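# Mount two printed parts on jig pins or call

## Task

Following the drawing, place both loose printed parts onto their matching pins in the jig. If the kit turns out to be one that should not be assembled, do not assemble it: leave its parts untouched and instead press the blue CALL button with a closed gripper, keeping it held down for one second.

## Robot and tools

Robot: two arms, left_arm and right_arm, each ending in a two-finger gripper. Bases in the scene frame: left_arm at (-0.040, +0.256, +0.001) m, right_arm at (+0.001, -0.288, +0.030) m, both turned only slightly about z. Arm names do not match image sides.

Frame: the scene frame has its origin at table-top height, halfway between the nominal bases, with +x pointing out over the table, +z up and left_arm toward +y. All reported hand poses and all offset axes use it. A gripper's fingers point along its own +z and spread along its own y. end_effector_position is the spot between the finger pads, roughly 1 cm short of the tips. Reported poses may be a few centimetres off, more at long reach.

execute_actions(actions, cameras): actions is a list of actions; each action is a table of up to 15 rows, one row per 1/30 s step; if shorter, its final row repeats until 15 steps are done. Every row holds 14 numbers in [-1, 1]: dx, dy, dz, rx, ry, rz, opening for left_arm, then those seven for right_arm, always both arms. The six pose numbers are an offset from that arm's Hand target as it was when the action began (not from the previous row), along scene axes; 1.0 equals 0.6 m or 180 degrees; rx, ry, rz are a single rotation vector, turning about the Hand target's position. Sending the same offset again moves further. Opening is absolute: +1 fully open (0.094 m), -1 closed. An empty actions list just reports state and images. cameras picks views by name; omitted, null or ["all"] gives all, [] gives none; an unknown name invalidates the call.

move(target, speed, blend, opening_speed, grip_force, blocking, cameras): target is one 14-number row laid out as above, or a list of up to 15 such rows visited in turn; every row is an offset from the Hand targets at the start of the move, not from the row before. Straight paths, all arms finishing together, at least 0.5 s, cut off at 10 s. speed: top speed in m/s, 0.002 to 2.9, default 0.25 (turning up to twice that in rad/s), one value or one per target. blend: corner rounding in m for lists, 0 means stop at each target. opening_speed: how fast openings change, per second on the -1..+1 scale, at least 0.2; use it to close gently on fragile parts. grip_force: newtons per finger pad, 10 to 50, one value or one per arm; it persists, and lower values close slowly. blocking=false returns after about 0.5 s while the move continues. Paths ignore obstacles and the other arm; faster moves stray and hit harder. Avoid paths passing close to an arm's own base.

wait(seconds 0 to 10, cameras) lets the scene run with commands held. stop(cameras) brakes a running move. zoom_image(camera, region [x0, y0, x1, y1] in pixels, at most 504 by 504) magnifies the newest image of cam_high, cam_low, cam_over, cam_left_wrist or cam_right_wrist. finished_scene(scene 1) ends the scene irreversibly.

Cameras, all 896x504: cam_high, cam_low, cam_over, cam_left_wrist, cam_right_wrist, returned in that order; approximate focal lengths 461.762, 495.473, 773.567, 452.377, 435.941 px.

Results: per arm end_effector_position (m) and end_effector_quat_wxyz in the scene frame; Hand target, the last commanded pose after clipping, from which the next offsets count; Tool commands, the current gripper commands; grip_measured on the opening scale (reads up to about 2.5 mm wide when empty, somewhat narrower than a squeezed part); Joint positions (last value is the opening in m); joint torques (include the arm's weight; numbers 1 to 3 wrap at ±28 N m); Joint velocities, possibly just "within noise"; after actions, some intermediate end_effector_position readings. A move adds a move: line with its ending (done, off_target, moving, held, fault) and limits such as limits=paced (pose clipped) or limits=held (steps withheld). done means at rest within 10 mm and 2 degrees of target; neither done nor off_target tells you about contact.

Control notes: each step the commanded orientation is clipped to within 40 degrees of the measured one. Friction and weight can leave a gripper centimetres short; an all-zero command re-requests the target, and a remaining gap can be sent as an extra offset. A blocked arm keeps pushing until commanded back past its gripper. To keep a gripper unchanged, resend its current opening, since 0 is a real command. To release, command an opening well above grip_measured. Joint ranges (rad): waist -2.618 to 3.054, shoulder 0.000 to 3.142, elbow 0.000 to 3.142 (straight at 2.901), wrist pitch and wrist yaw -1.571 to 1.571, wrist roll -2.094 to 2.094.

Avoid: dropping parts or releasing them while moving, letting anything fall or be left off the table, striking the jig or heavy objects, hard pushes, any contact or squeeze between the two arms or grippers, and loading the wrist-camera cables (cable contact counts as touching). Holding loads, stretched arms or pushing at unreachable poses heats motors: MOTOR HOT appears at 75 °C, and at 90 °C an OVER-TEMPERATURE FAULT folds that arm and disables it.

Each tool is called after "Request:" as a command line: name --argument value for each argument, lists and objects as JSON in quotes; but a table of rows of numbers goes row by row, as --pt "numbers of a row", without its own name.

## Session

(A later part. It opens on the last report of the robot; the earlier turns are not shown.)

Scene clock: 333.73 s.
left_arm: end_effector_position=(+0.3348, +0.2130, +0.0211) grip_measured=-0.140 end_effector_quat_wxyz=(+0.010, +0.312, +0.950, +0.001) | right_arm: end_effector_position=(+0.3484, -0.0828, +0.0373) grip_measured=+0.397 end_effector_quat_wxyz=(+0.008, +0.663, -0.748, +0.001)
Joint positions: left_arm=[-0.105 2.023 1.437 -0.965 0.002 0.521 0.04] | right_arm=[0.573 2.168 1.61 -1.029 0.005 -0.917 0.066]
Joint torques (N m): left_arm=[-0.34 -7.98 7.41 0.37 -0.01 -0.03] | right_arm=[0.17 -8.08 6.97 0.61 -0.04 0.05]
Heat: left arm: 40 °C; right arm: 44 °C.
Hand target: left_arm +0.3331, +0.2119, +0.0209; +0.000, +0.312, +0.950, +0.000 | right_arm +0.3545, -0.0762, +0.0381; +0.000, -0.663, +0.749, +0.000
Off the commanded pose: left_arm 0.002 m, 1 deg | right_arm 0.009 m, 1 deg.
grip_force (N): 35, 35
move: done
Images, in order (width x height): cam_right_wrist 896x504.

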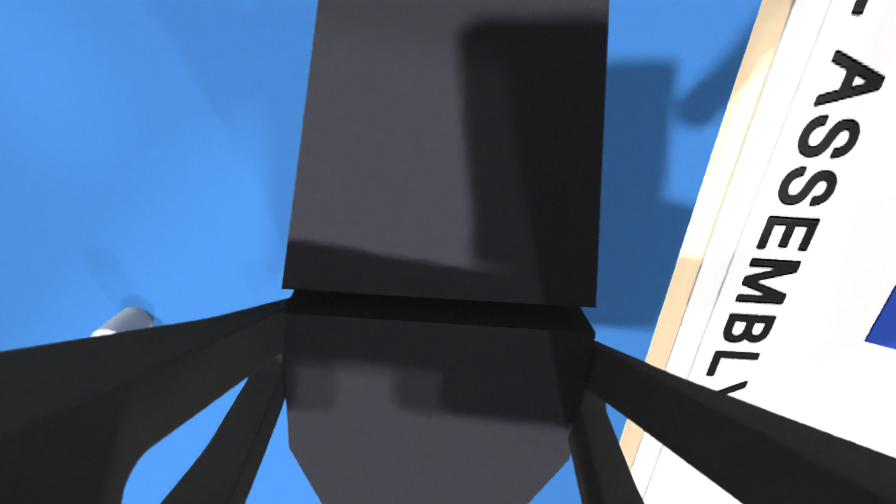

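Request:
execute_actions --actions '[]' --cameras '["cam_low", "cam_over", "cam_right_wrist"]'

Request:
zoom_image --camera "cam_low" --region '[325, 290, 425, 345]'

Request:
zoom_image --camera "cam_right_wrist" --region '[260, 230, 620, 400]'

Scene clock: 343.97 s.
left_arm: end_effector_position=(+0.3348, +0.2130, +0.0211) grip_measured=-0.140 end_effector_quat_wxyz=(+0.010, +0.312, +0.950, +0.001) | right_arm: end_effector_position=(+0.3484, -0.0828, +0.0373) grip_measured=+0.397 end_effector_quat_wxyz=(+0.008, +0.663, -0.748, +0.001)
Joint positions: left_arm=[-0.105 2.023 1.437 -0.965 0.002 0.521 0.04] | right_arm=[0.573 2.168 1.61 -1.029 0.005 -0.916 0.066]
Joint velocities: within noise
Joint torques (N m): left_arm=[-0.34 -7.98 7.42 0.37 -0.01 -0.04] | right_arm=[0.43 -8.13 6.84 0.55 -0.06 0.05]
Heat: left arm: 40 °C; right arm: 44 °C.
Hand target: left_arm +0.3331, +0.2119, +0.0209; +0.000, +0.312, +0.950, +0.000 | right_arm +0.3545, -0.0762, +0.0381; +0.000, -0.663, +0.749, +0.000
Tool commands: left_gripper/opening=-0.45 right_gripper/opening=+0.15
Off the commanded pose: left_arm 0.002 m, 1 deg | right_arm 0.009 m, 1 deg.
grip_force (N): 35, 35
Images, in order (width x height): cam_low 896x504, cam_over 896x504, cam_right_wrist 896x504.

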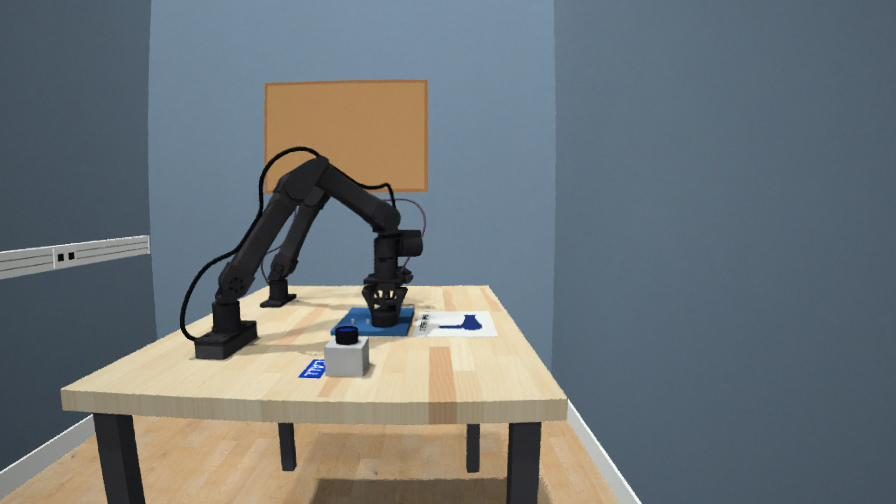

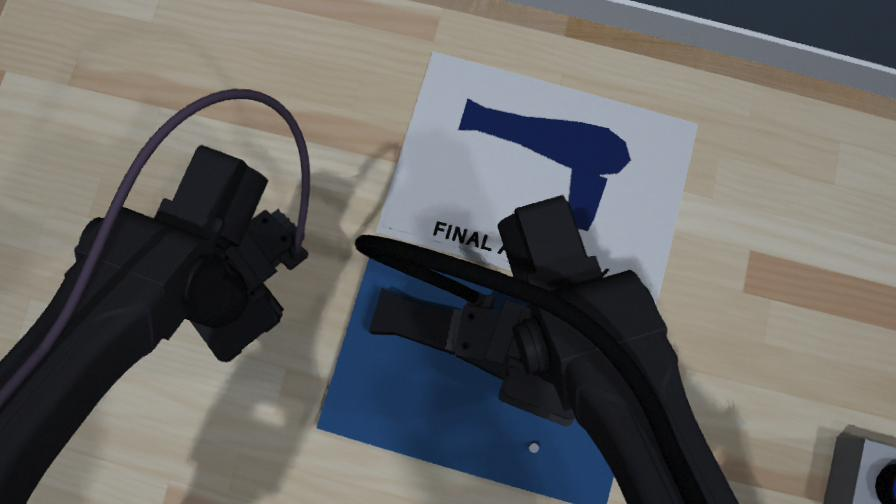

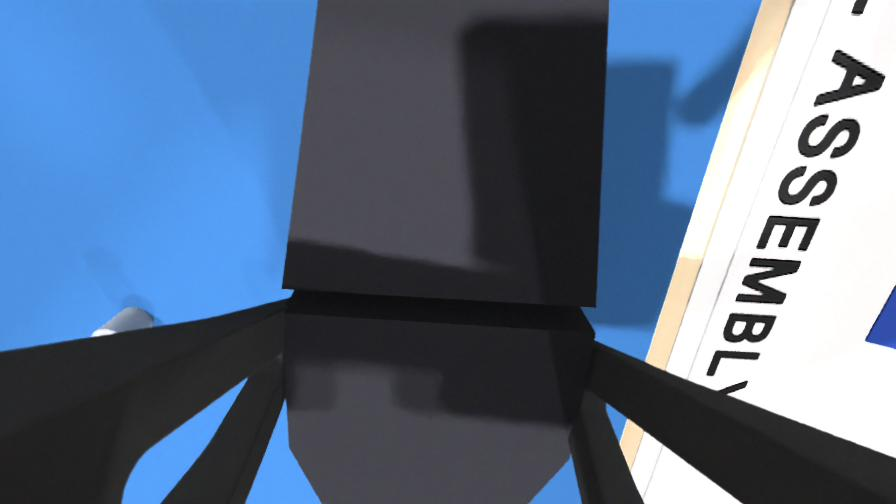

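Scaled by 5.040 from the camera's 896x504 image, which has a finer 1280x720 frame.

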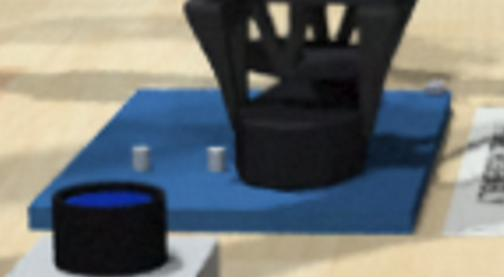

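Scaled by 1.400 from the camera's 896x504 image, which has a finer 1280x720 frame.

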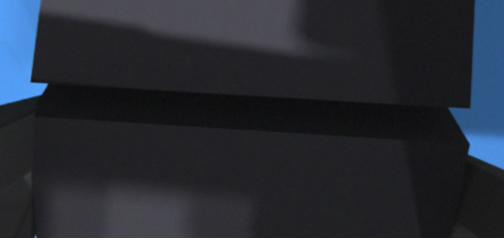

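Request:
move --target '[0, 0, 0, 0, 0, 0, -0.45, -0.0092, -0.01, -0.0167, 0, 0, 0, 0.15]' --speed 0.04 --cameras '["cam_low", "cam_right_wrist"]'

Request:
zoom_image --camera "cam_low" --region '[325, 290, 425, 345]'

Scene clock: 349.57 s.
left_arm: end_effector_position=(+0.3348, +0.2130, +0.0211) grip_measured=-0.140 end_effector_quat_wxyz=(+0.010, +0.312, +0.950, +0.001) | right_arm: end_effector_position=(+0.3498, -0.0821, +0.0339) grip_measured=+0.397 end_effector_quat_wxyz=(+0.003, +0.663, -0.748, +0.003)
Joint positions: left_arm=[-0.105 2.023 1.437 -0.965 0.002 0.521 0.04] | right_arm=[0.573 2.168 1.596 -1.004 0.007 -0.916 0.066]
Joint torques (N m): left_arm=[-0.34 -7.98 7.39 0.37 -0.01 -0.03] | right_arm=[-0.12 -9.37 2.82 0.87 -0.06 0.01]
Heat: left arm: 40 °C; right arm: 44 °C.
Hand target: left_arm +0.3331, +0.2119, +0.0209; +0.000, +0.312, +0.950, +0.000 | right_arm +0.3490, -0.0822, +0.0281; +0.000, -0.663, +0.749, +0.000
Off the commanded pose: left_arm 0.002 m, 1 deg | right_arm 0.006 m, 0 deg.
grip_force (N): 35, 35
move: done
Images, in order (width x height): cam_low 896x504, cam_right_wrist 896x504.

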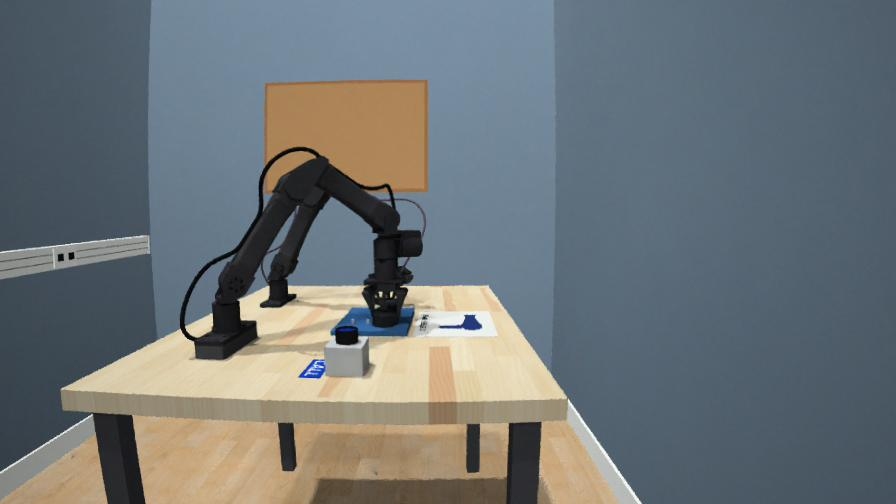

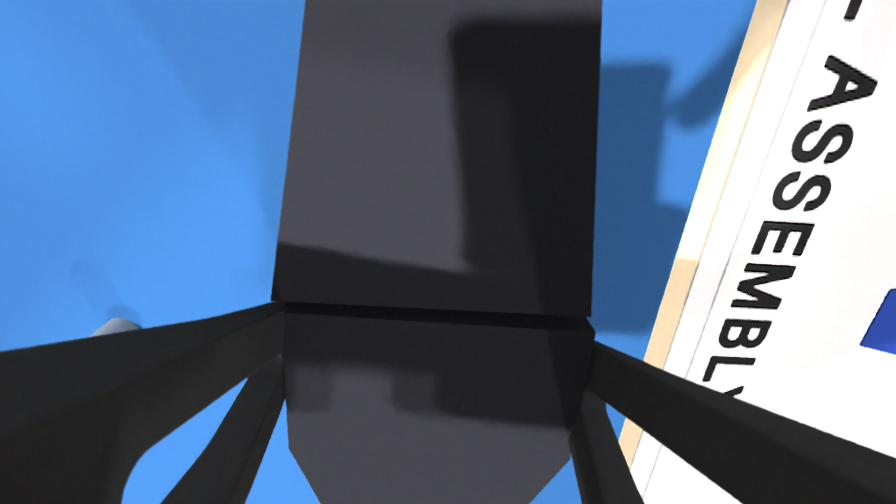

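Scaled by 5.040 from the camera's 896x504 image, which has a finer 1280x720 frame.

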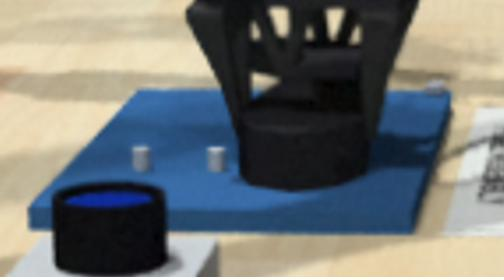

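Request:
move --pt "0 0 0 0 0 0 -0.45 0.0013 0.0002 0.0097 0 0 0 0.15" --pt "0 0 0 0 0 0 -0.45 0.0013 0.0002 0.0097 0 0 0 0.7" --speed 0.04 --opening_speed 0.4 --cameras '["cam_low", "cam_right_wrist"]'

Scene clock: 362.03 s.
left_arm: end_effector_position=(+0.3348, +0.2130, +0.0211) grip_measured=-0.140 end_effector_quat_wxyz=(+0.010, +0.312, +0.950, +0.001) | right_arm: end_effector_position=(+0.3499, -0.0821, +0.0339) grip_measured=+0.698 end_effector_quat_wxyz=(+0.003, +0.663, -0.748, +0.003)
Joint positions: left_arm=[-0.105 2.023 1.437 -0.965 0.002 0.521 0.04] | right_arm=[0.573 2.168 1.596 -1.004 0.007 -0.916 0.08]
Joint torques (N m): left_arm=[-0.34 -7.99 7.43 0.37 -0.01 -0.04] | right_arm=[-0.1 -9.7 4.07 0.66 -0.06 -0.02]
Heat: left arm: 40 °C; right arm: 44 °C.
Hand target: left_arm +0.3331, +0.2119, +0.0209; +0.000, +0.312, +0.950, +0.000 | right_arm +0.3497, -0.0821, +0.0339; +0.000, -0.663, +0.749, +0.000
Off the commanded pose: left_arm 0.002 m, 1 deg | right_arm 0.000 m, 0 deg.
grip_force (N): 35, 35
move: done
Images, in order (width x height): cam_low 896x504, cam_right_wrist 896x504.

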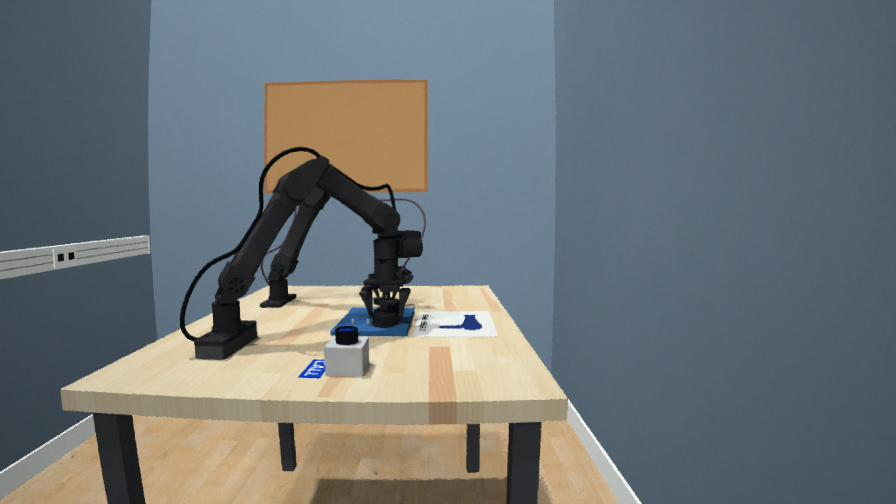

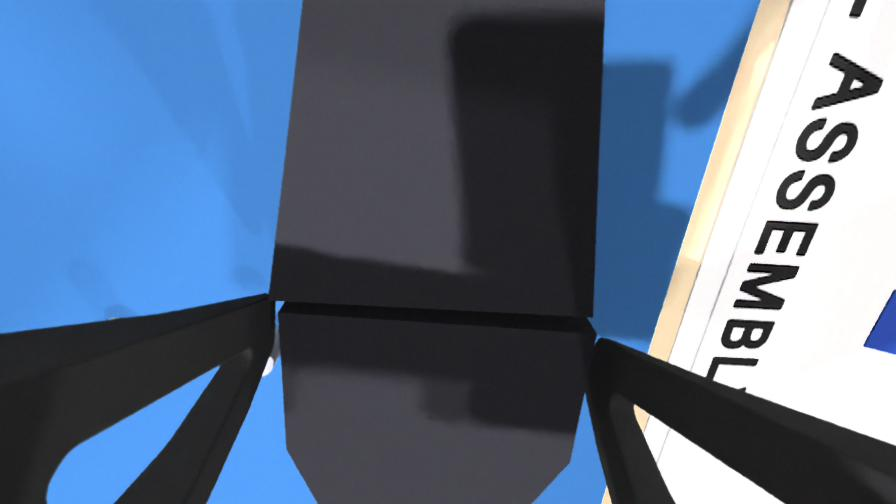

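Request:
move --pt "0 0 0 0 0 0 -0.45 0 0 0.06 0 0 0 0.7" --pt "0 0 0 0 0 0 -0.45 0 -0.0167 0.15 0 0 0 0.7" --speed '[0.06, 0.2]' --blend '[0.01, 0]' --cameras '["cam_low", "cam_right_wrist", "cam_over"]'

Scene clock: 368.47 s.
left_arm: end_effector_position=(+0.3348, +0.2130, +0.0211) grip_measured=-0.140 end_effector_quat_wxyz=(+0.010, +0.312, +0.950, +0.001) | right_arm: end_effector_position=(+0.3476, -0.0939, +0.1075) grip_measured=+0.698 end_effector_quat_wxyz=(-0.018, -0.661, +0.750, +0.000)
Joint positions: left_arm=[-0.105 2.023 1.437 -0.965 0.002 0.521 0.04] | right_arm=[0.551 2.108 1.799 -1.297 0.007 -0.933 0.08]
Joint torques (N m): left_arm=[-0.35 -7.97 7.41 0.37 -0.01 -0.04] | right_arm=[-0.16 -11.11 6.2 0.34 -0.07 -0.01]
Heat: left arm: 40 °C; right arm: 44 °C.
Hand target: left_arm +0.3331, +0.2119, +0.0209; +0.000, +0.312, +0.950, +0.000 | right_arm +0.3497, -0.0922, +0.1239; -0.001, -0.663, +0.749, +0.000
Off the commanded pose: left_arm 0.002 m, 1 deg | right_arm 0.017 m, 2 deg.
grip_force (N): 35, 35
move: off_target (right_arm)
Images, in order (width x height): cam_low 896x504, cam_over 896x504, cam_right_wrist 896x504.

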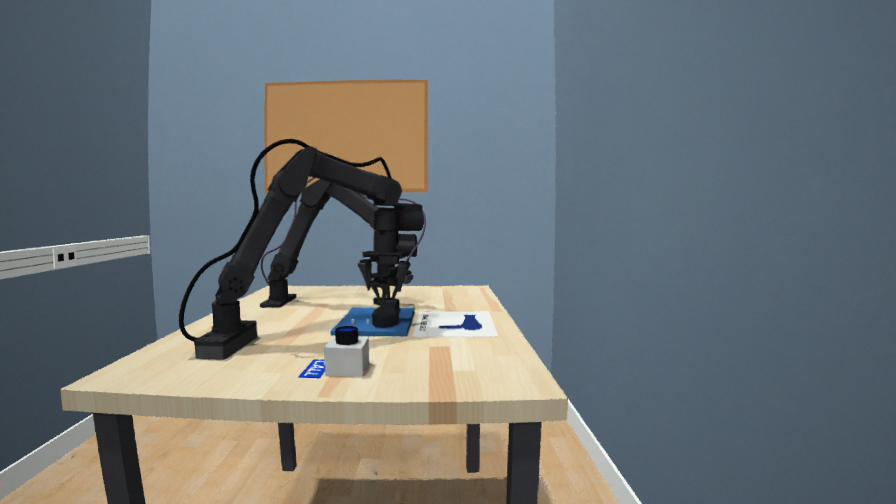

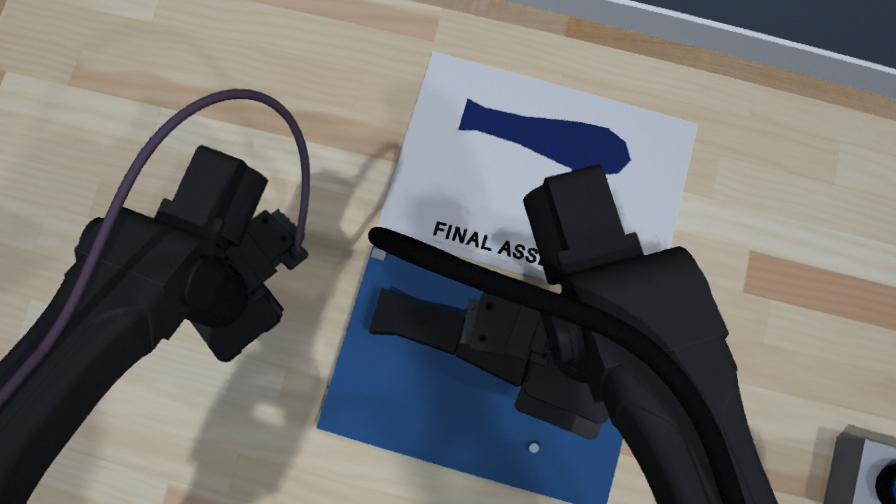

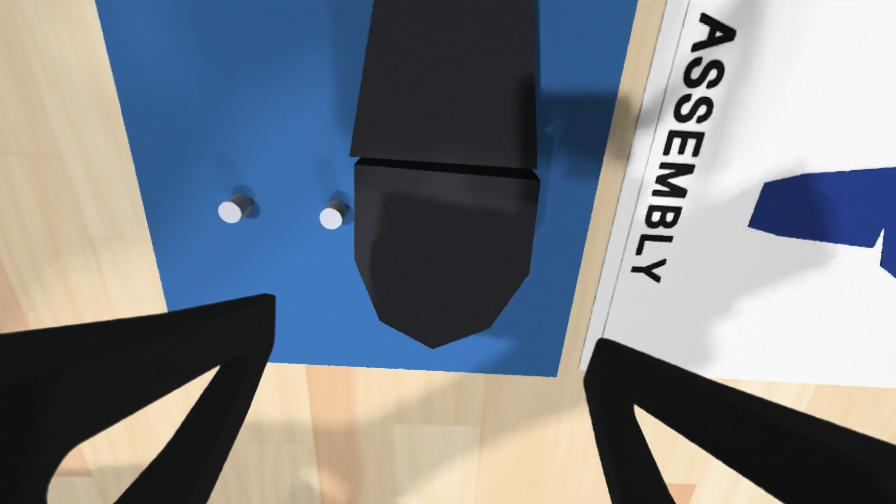

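Request:
zoom_image --camera "cam_right_wrist" --region '[310, 120, 580, 370]'

Request:
zoom_image --camera "cam_low" --region '[325, 290, 425, 345]'

Scaled by 1.867 from the camera's 896x504 image, which has a finer 1280x720 frame.

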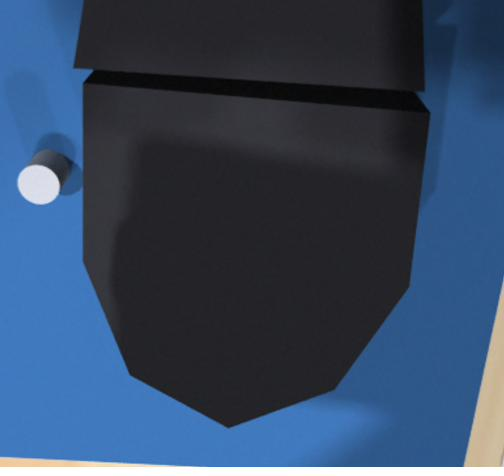

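Scaled by 5.040 from the camera's 896x504 image, which has a finer 1280x720 frame.

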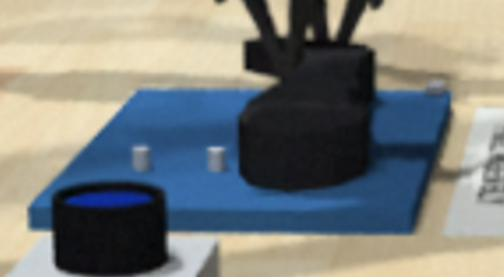

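Request:
move --pt "0 0 0.1 0 0 0 -0.45 -0.1 -0.25 0.1 0 0 0 0.7" --pt "-0.0788 -0.5167 0.11 0 0 0.1844 -0.45 -0.2167 -0.36 0.13 0 0 0 0.7" --speed '[0.25, 0.25]' --blend '[0.02, 0]'

Scene clock: 405.40 s.
left_arm: end_effector_position=(+0.2843, -0.1003, +0.0992) grip_measured=-0.140 end_effector_quat_wxyz=(+0.013, +0.033, +0.999, -0.015) | right_arm: end_effector_position=(+0.2281, -0.3095, +0.1991) grip_measured=+0.698 end_effector_quat_wxyz=(+0.001, +0.662, -0.750, +0.005)
Joint positions: left_arm=[-0.823 2.485 2.521 -1.566 0.002 -0.765 0.04] | right_arm=[-0.05 1.412 1.334 -1.487 0.009 -1.536 0.08]
Joint torques (N m): left_arm=[0.39 -9.18 7.9 0.52 -0.01 -0.06] | right_arm=[-0.49 -5.33 4.08 0.38 -0.07 -0.03]
Heat: left arm: 40 °C; right arm: 45 °C.
Hand target: left_arm +0.2858, -0.0982, +0.0870; +0.000, +0.027, +1.000, +0.000 | right_arm +0.2197, -0.3081, +0.2019; +0.000, -0.663, +0.749, +0.000
Off the commanded pose: left_arm 0.013 m, 2 deg | right_arm 0.009 m, 1 deg.
joint sent to its limit (left arm) — joint 4 (wrist pitch), lower limit. The joint targets still meet the commanded pose.
grip_force (N): 35, 35
move: off_target (left_arm)

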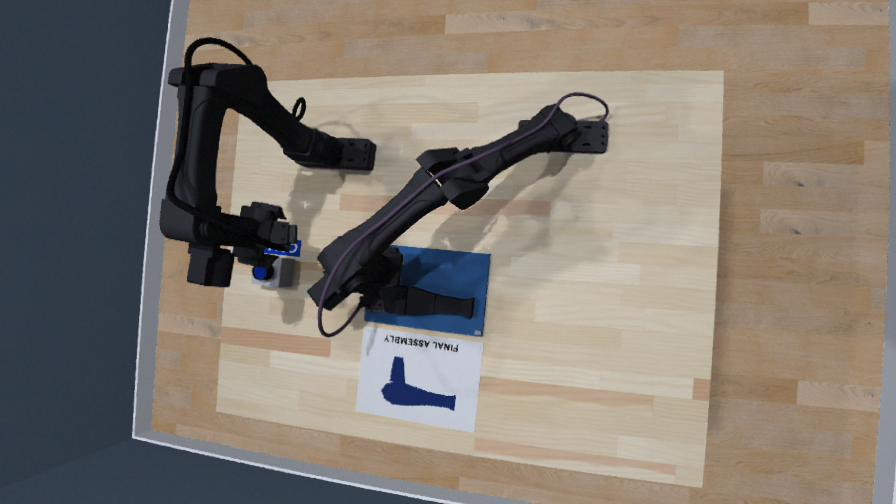

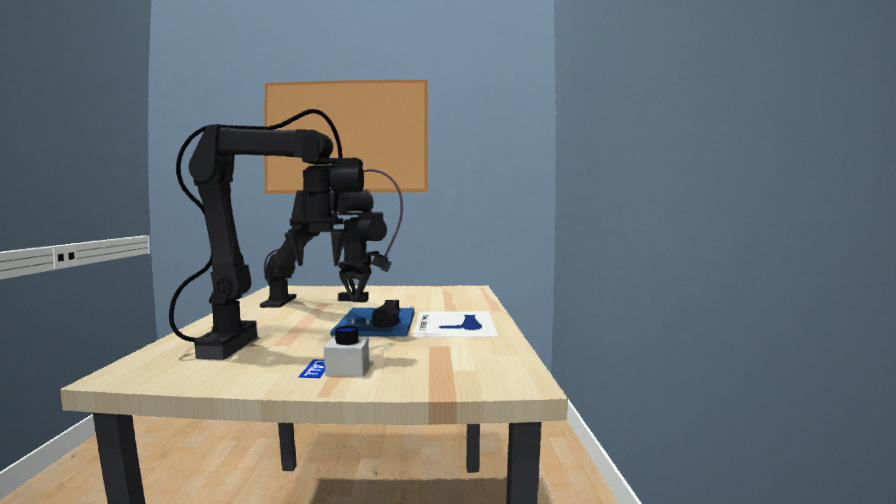

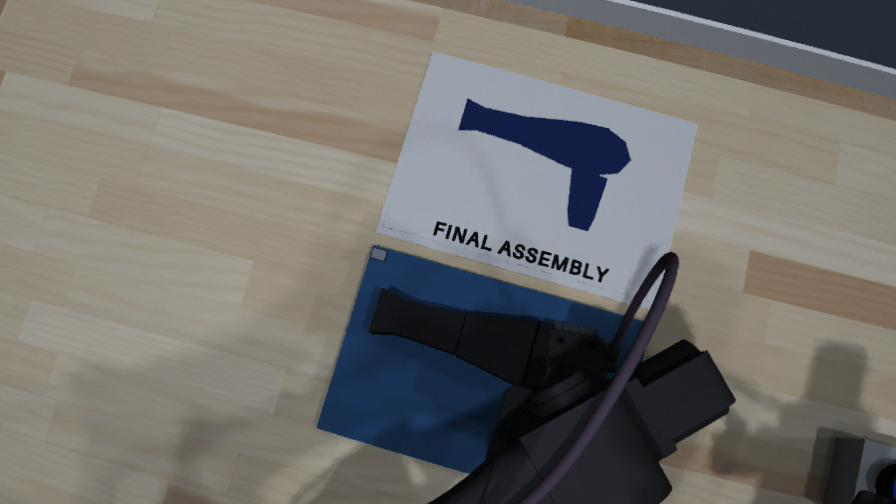

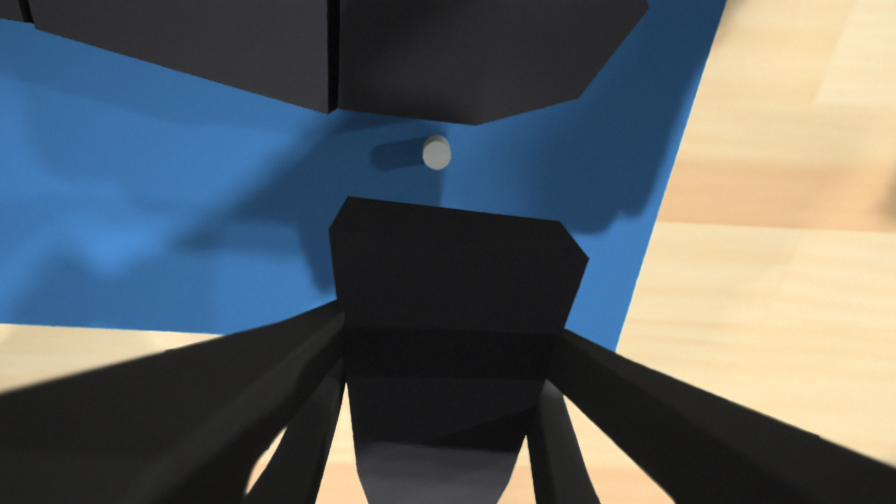

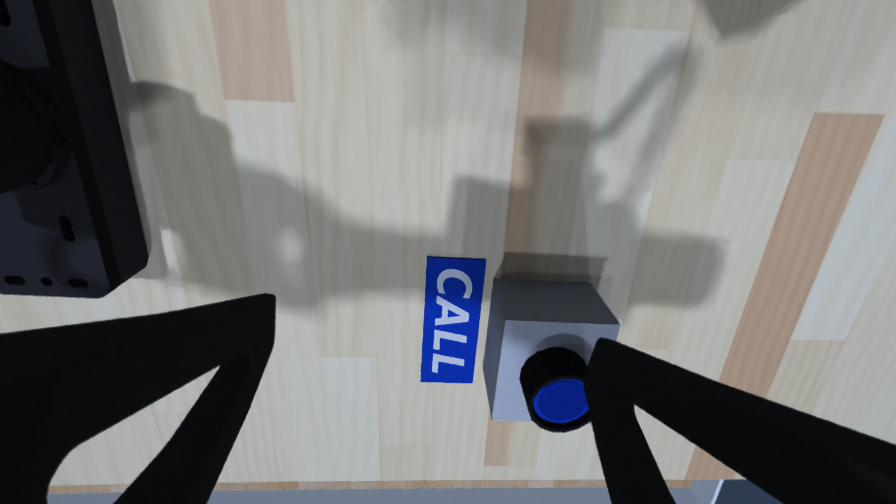

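Request:
move --target '[0.0157, 0.009, -0.075, 0, 0, 0.0067, -0.45, 0, 0, 0, 0, 0, 0, 0.7]' --speed 0.12 --cameras '["cam_low", "cam_left_wrist"]'

Scene clock: 440.57 s.
left_arm: end_effector_position=(+0.2939, -0.0942, +0.0522) grip_measured=-0.140 end_effector_quat_wxyz=(+0.004, +0.022, +1.000, -0.006) | right_arm: end_effector_position=(+0.2281, -0.3095, +0.1991) grip_measured=+0.698 end_effector_quat_wxyz=(+0.001, +0.662, -0.750, +0.005)
Joint positions: left_arm=[-0.8 2.485 2.332 -1.403 0.002 -0.766 0.04] | right_arm=[-0.05 1.412 1.334 -1.487 0.009 -1.536 0.08]
Joint torques (N m): left_arm=[0.27 -10.7 5.72 0.72 0 -0.03] | right_arm=[-0.36 -5.5 4.01 0.38 -0.07 -0.01]
Heat: left arm: 39 °C; right arm: 44 °C.
Hand target: left_arm +0.2952, -0.0927, +0.0420; +0.000, +0.017, +1.000, +0.000 | right_arm +0.2197, -0.3081, +0.2019; +0.000, -0.663, +0.749, +0.000
Off the commanded pose: left_arm 0.010 m, 1 deg | right_arm 0.009 m, 1 deg.
grip_force (N): 35, 35
move: done
Images, in order (width x height): cam_low 896x504, cam_left_wrist 896x504.

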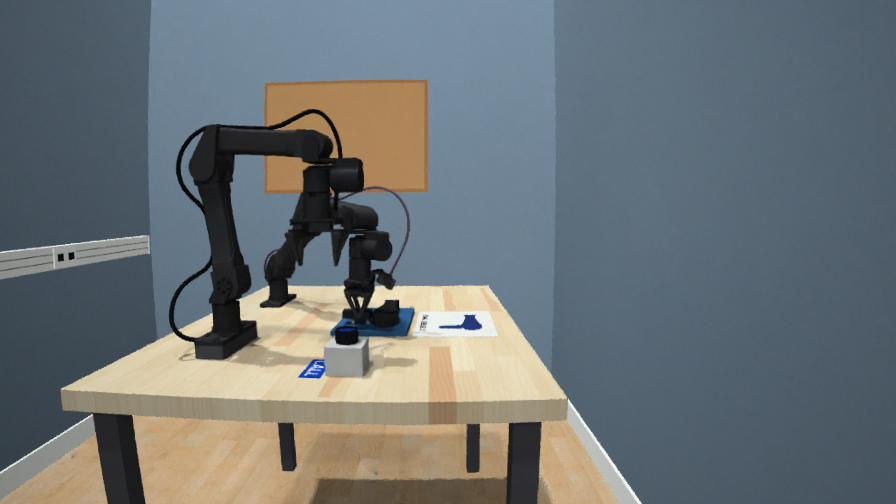

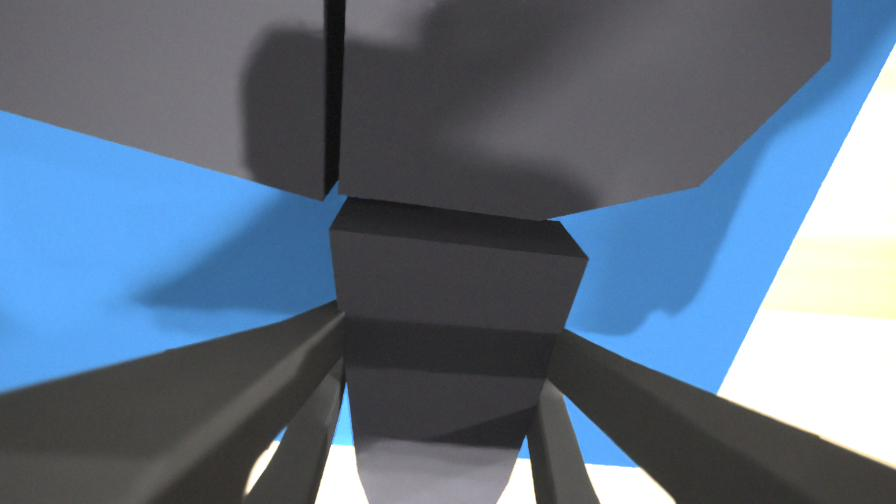

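Request:
zoom_image --camera "cam_left_wrist" --region '[280, 130, 720, 340]'

Request:
zoom_image --camera "cam_low" --region '[325, 270, 425, 345]'

Scaled by 1.145 from the camera's 896x504 image, which has a finer 1280x720 frame.

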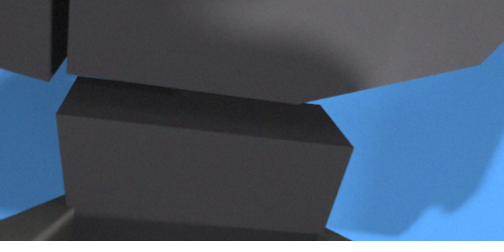

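Scaled by 5.040 from the camera's 896x504 image, which has a finer 1280x720 frame.

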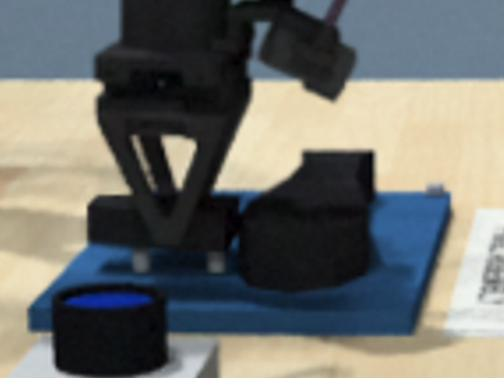

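Request:
move --target '[0.01, -0.0025, 0.005, 0, 0, 0.003, -0.45, 0, 0, 0, 0, 0, 0, 0.7]' --speed 0.05 --cameras '["cam_low", "cam_left_wrist"]'

Request:
zoom_image --camera "cam_left_wrist" --region '[280, 130, 720, 340]'

Request:
zoom_image --camera "cam_low" --region '[335, 300, 405, 335]'

Scene clock: 469.83 s.
left_arm: end_effector_position=(+0.2996, -0.0974, +0.0572) grip_measured=-0.140 end_effector_quat_wxyz=(+0.011, +0.019, +1.000, -0.012) | right_arm: end_effector_position=(+0.2281, -0.3095, +0.1991) grip_measured=+0.698 end_effector_quat_wxyz=(+0.001, +0.662, -0.750, +0.005)
Joint positions: left_arm=[-0.796 2.501 2.382 -1.419 0.002 -0.767 0.04] | right_arm=[-0.05 1.412 1.334 -1.487 0.009 -1.536 0.08]
Joint torques (N m): left_arm=[0.53 -9.39 8.13 0.5 -0.01 -0.05] | right_arm=[-0.31 -5.34 4.12 0.37 -0.08 -0.04]
Heat: left arm: 37 °C; right arm: 43 °C.
Hand target: left_arm +0.3013, -0.0942, +0.0449; +0.000, +0.012, +1.000, +0.000 | right_arm +0.2197, -0.3081, +0.2019; +0.000, -0.663, +0.749, +0.000
Off the commanded pose: left_arm 0.013 m, 2 deg | right_arm 0.009 m, 1 deg.
grip_force (N): 35, 35
move: off_target (left_arm)
Images, in order (width x height): cam_low 896x504, cam_left_wrist 896x504.

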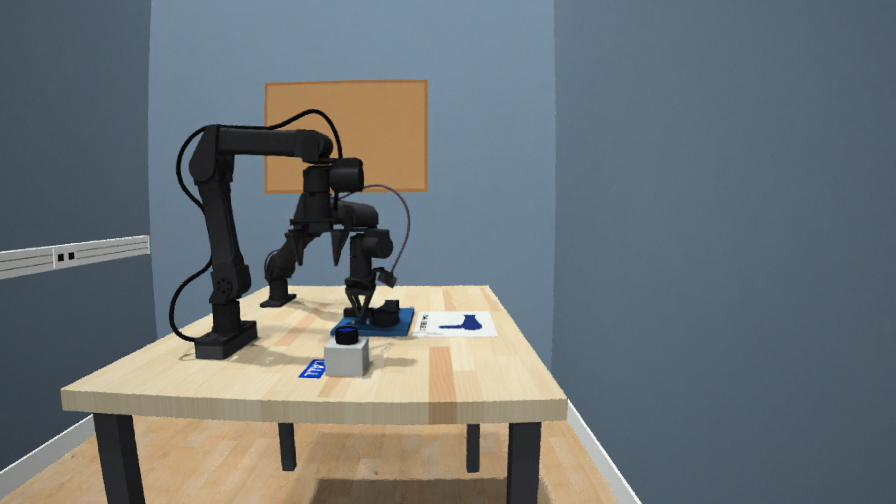

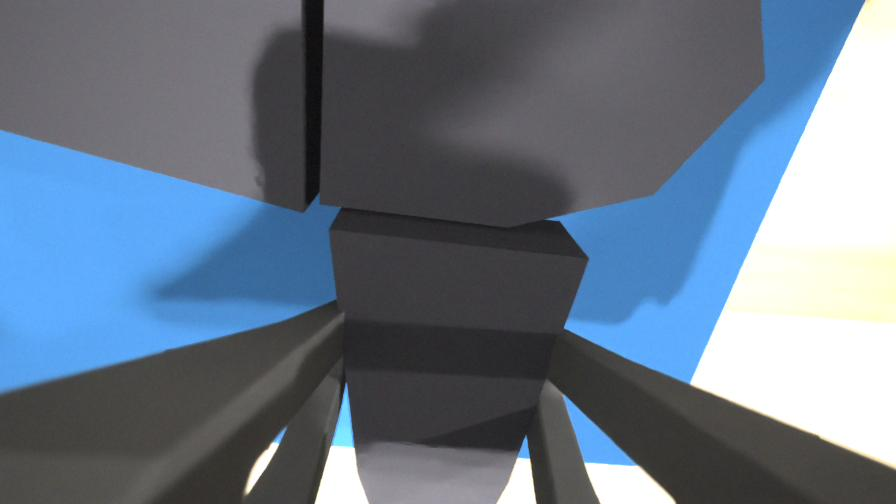

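Scaled by 1.145 from the camera's 896x504 image, which has a finer 1280x720 frame.

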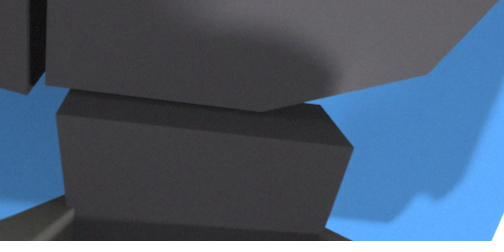

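Scaled by 7.200 from the camera's 896x504 image, which has a finer 1280x720 frame.

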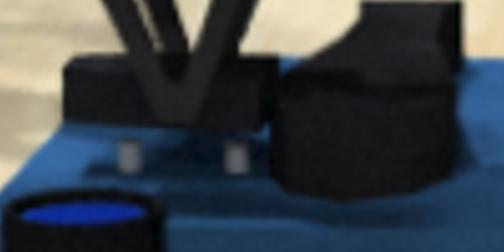

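Request:
move --target '[0.0008, 0.0083, -0.002, 0, 0, 0, -0.45, 0, 0, 0, 0, 0, 0, 0.7]' --speed 0.05 --cameras '["cam_left_wrist"]'

Request:
zoom_image --camera "cam_left_wrist" --region '[280, 130, 720, 340]'

Scene clock: 480.93 s.
left_arm: end_effector_position=(+0.3005, -0.0930, +0.0545) grip_measured=-0.140 end_effector_quat_wxyz=(+0.007, +0.015, +1.000, -0.008) | right_arm: end_effector_position=(+0.2281, -0.3095, +0.1991) grip_measured=+0.698 end_effector_quat_wxyz=(+0.001, +0.662, -0.750, +0.005)
Joint positions: left_arm=[-0.789 2.501 2.371 -1.419 0.002 -0.768 0.04] | right_arm=[-0.05 1.412 1.334 -1.487 0.009 -1.536 0.08]
Joint torques (N m): left_arm=[0.57 -10.85 5.46 0.7 -0.01 0.02] | right_arm=[-0.32 -5.59 4.15 0.34 -0.08 -0.05]
Heat: left arm: 38 °C; right arm: 43 °C.
Hand target: left_arm +0.3016, -0.0892, +0.0437; +0.000, +0.012, +1.000, +0.000 | right_arm +0.2197, -0.3081, +0.2019; +0.000, -0.663, +0.749, +0.000
Off the commanded pose: left_arm 0.011 m, 1 deg | right_arm 0.009 m, 1 deg.
grip_force (N): 35, 35
move: off_target (left_arm)
Images, in order (width x height): cam_left_wrist 896x504.

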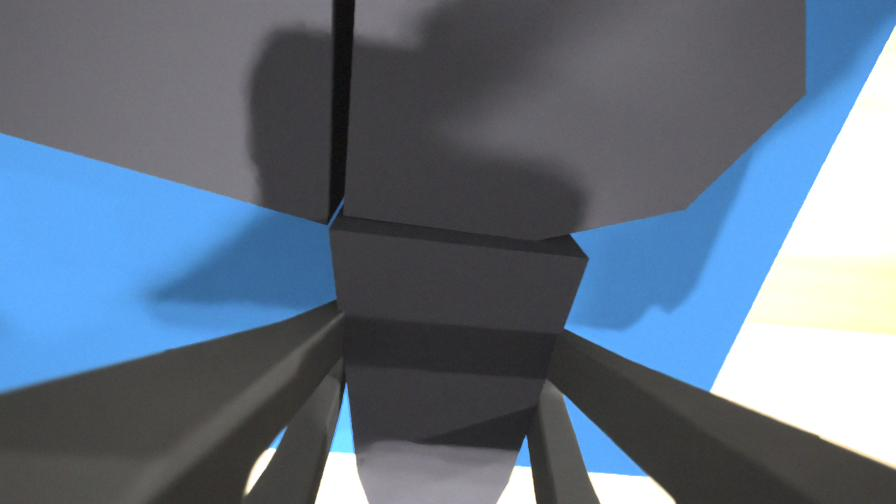

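Scaled by 1.145 from the camera's 896x504 image, which has a finer 1280x720 frame.

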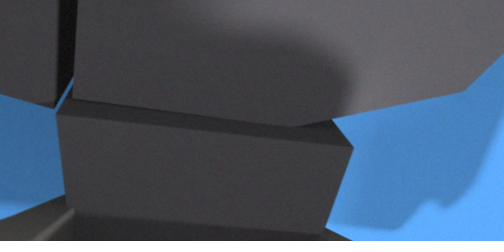

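Request:
move --target '[0.0013, -0.0035, -0.01, 0, 0, 0, -0.45, 0, 0, 0, 0, 0, 0, 0.7]' --speed 0.04 --cameras '["cam_low", "cam_left_wrist"]'

Request:
zoom_image --camera "cam_left_wrist" --region '[280, 130, 720, 340]'

Request:
zoom_image --camera "cam_low" --region '[335, 300, 405, 335]'

Scene clock: 487.80 s.
left_arm: end_effector_position=(+0.3007, -0.0932, +0.0532) grip_measured=-0.140 end_effector_quat_wxyz=(+0.007, +0.015, +1.000, -0.009) | right_arm: end_effector_position=(+0.2281, -0.3095, +0.1991) grip_measured=+0.698 end_effector_quat_wxyz=(+0.001, +0.662, -0.750, +0.005)
Joint positions: left_arm=[-0.789 2.501 2.366 -1.414 0.002 -0.768 0.04] | right_arm=[-0.05 1.412 1.334 -1.487 0.009 -1.536 0.08]
Joint torques (N m): left_arm=[0.39 -10.14 5.48 0.8 -0.01 0] | right_arm=[-0.34 -5.35 4.07 0.41 -0.09 -0.06]
Heat: left arm: 37 °C; right arm: 43 °C.
Hand target: left_arm +0.3024, -0.0913, +0.0377; +0.000, +0.012, +1.000, +0.000 | right_arm +0.2197, -0.3081, +0.2019; +0.000, -0.663, +0.749, +0.000
Off the commanded pose: left_arm 0.016 m, 1 deg | right_arm 0.009 m, 1 deg.
grip_force (N): 35, 35
move: off_target (left_arm)
Images, in order (width x height): cam_low 896x504, cam_left_wrist 896x504.

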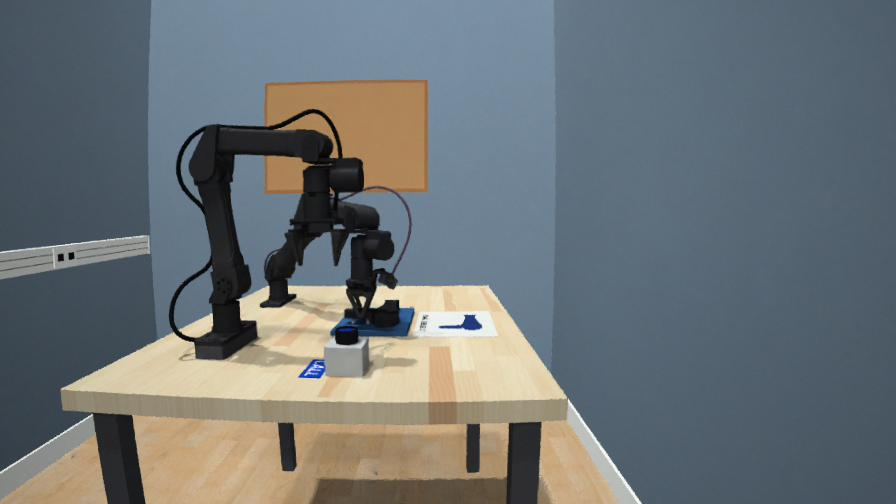

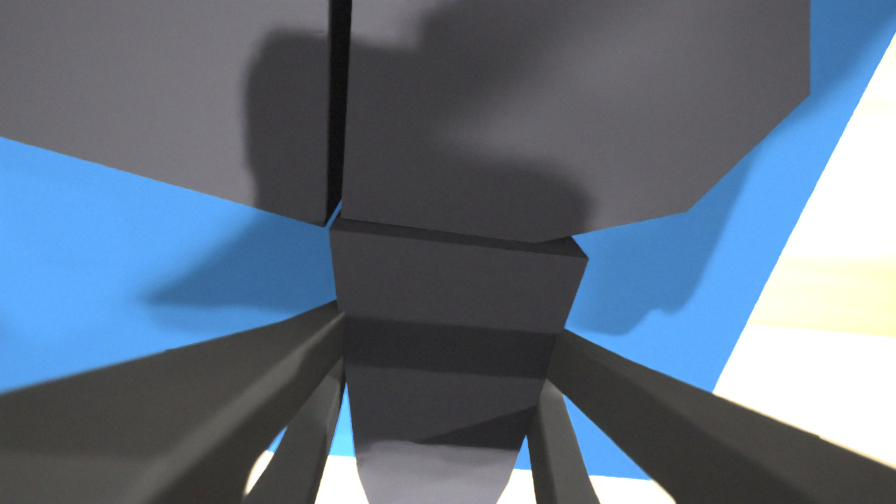

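Scaled by 1.145 from the camera's 896x504 image, which has a finer 1280x720 frame.

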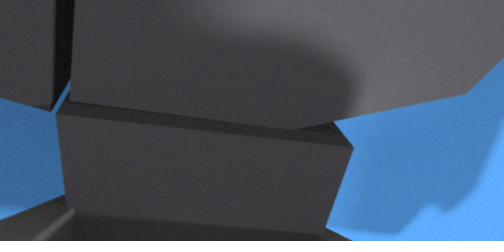

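Scaled by 7.200 from the camera's 896x504 image, which has a finer 1280x720 frame.

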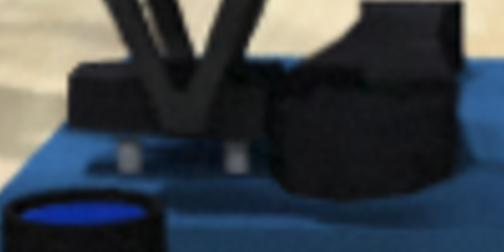

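Request:
move --target '[-0.0017, -0.0055, 0, 0, 0, 0, -0.45, 0, 0, 0, 0, 0, 0, 0.7]' --speed 0.02 --cameras '["cam_low", "cam_left_wrist"]'

Request:
zoom_image --camera "cam_left_wrist" --region '[280, 130, 720, 340]'

Request:
zoom_image --camera "cam_low" --region '[335, 300, 405, 335]'

Scene clock: 514.73 s.
left_arm: end_effector_position=(+0.3007, -0.0932, +0.0532) grip_measured=-0.140 end_effector_quat_wxyz=(+0.007, +0.015, +1.000, -0.009) | right_arm: end_effector_position=(+0.2281, -0.3095, +0.1991) grip_measured=+0.698 end_effector_quat_wxyz=(+0.001, +0.662, -0.750, +0.005)
Joint positions: left_arm=[-0.789 2.501 2.366 -1.414 0.002 -0.768 0.04] | right_arm=[-0.05 1.412 1.334 -1.487 0.009 -1.536 0.08]
Joint torques (N m): left_arm=[-0.1 -9.44 6.95 0.72 0 -0.05] | right_arm=[-0.29 -5.38 4.19 0.34 -0.06 -0.09]
Heat: left arm: 37 °C; right arm: 43 °C.
Hand target: left_arm +0.3014, -0.0946, +0.0377; +0.000, +0.012, +1.000, +0.000 | right_arm +0.2197, -0.3081, +0.2019; +0.000, -0.663, +0.749, +0.000
Off the commanded pose: left_arm 0.016 m, 1 deg | right_arm 0.009 m, 1 deg.
grip_force (N): 35, 35
move: off_target (left_arm)
Images, in order (width x height): cam_low 896x504, cam_left_wrist 896x504.

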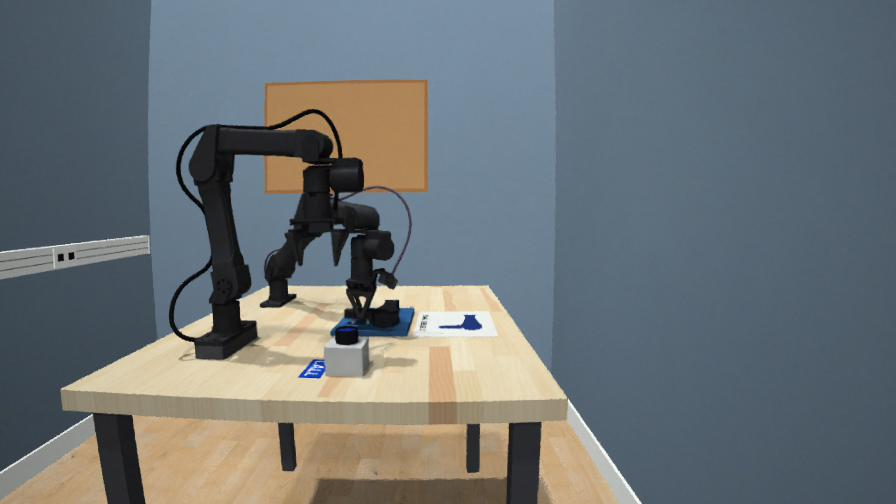

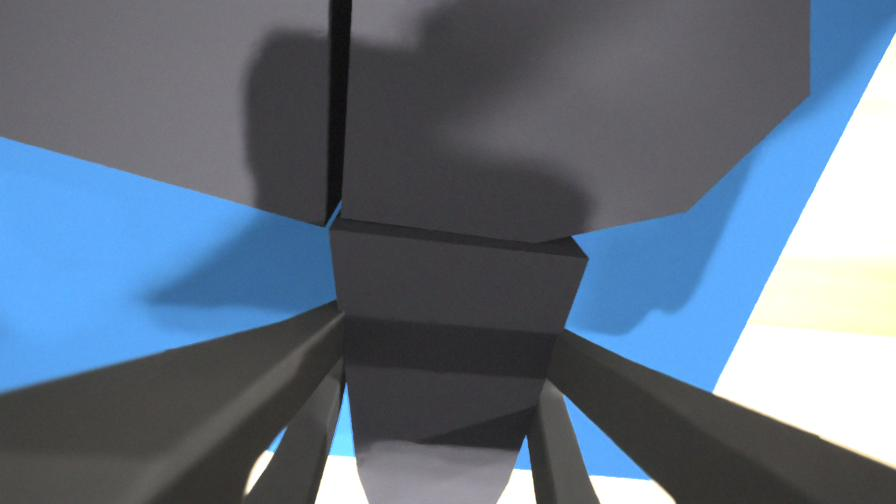

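Scaled by 1.145 from the camera's 896x504 image, which has a finer 1280x720 frame.

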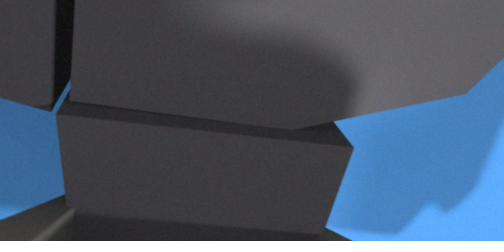

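Scaled by 7.200 from the camera's 896x504 image, which has a finer 1280x720 frame.

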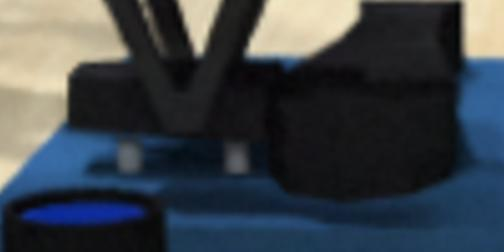

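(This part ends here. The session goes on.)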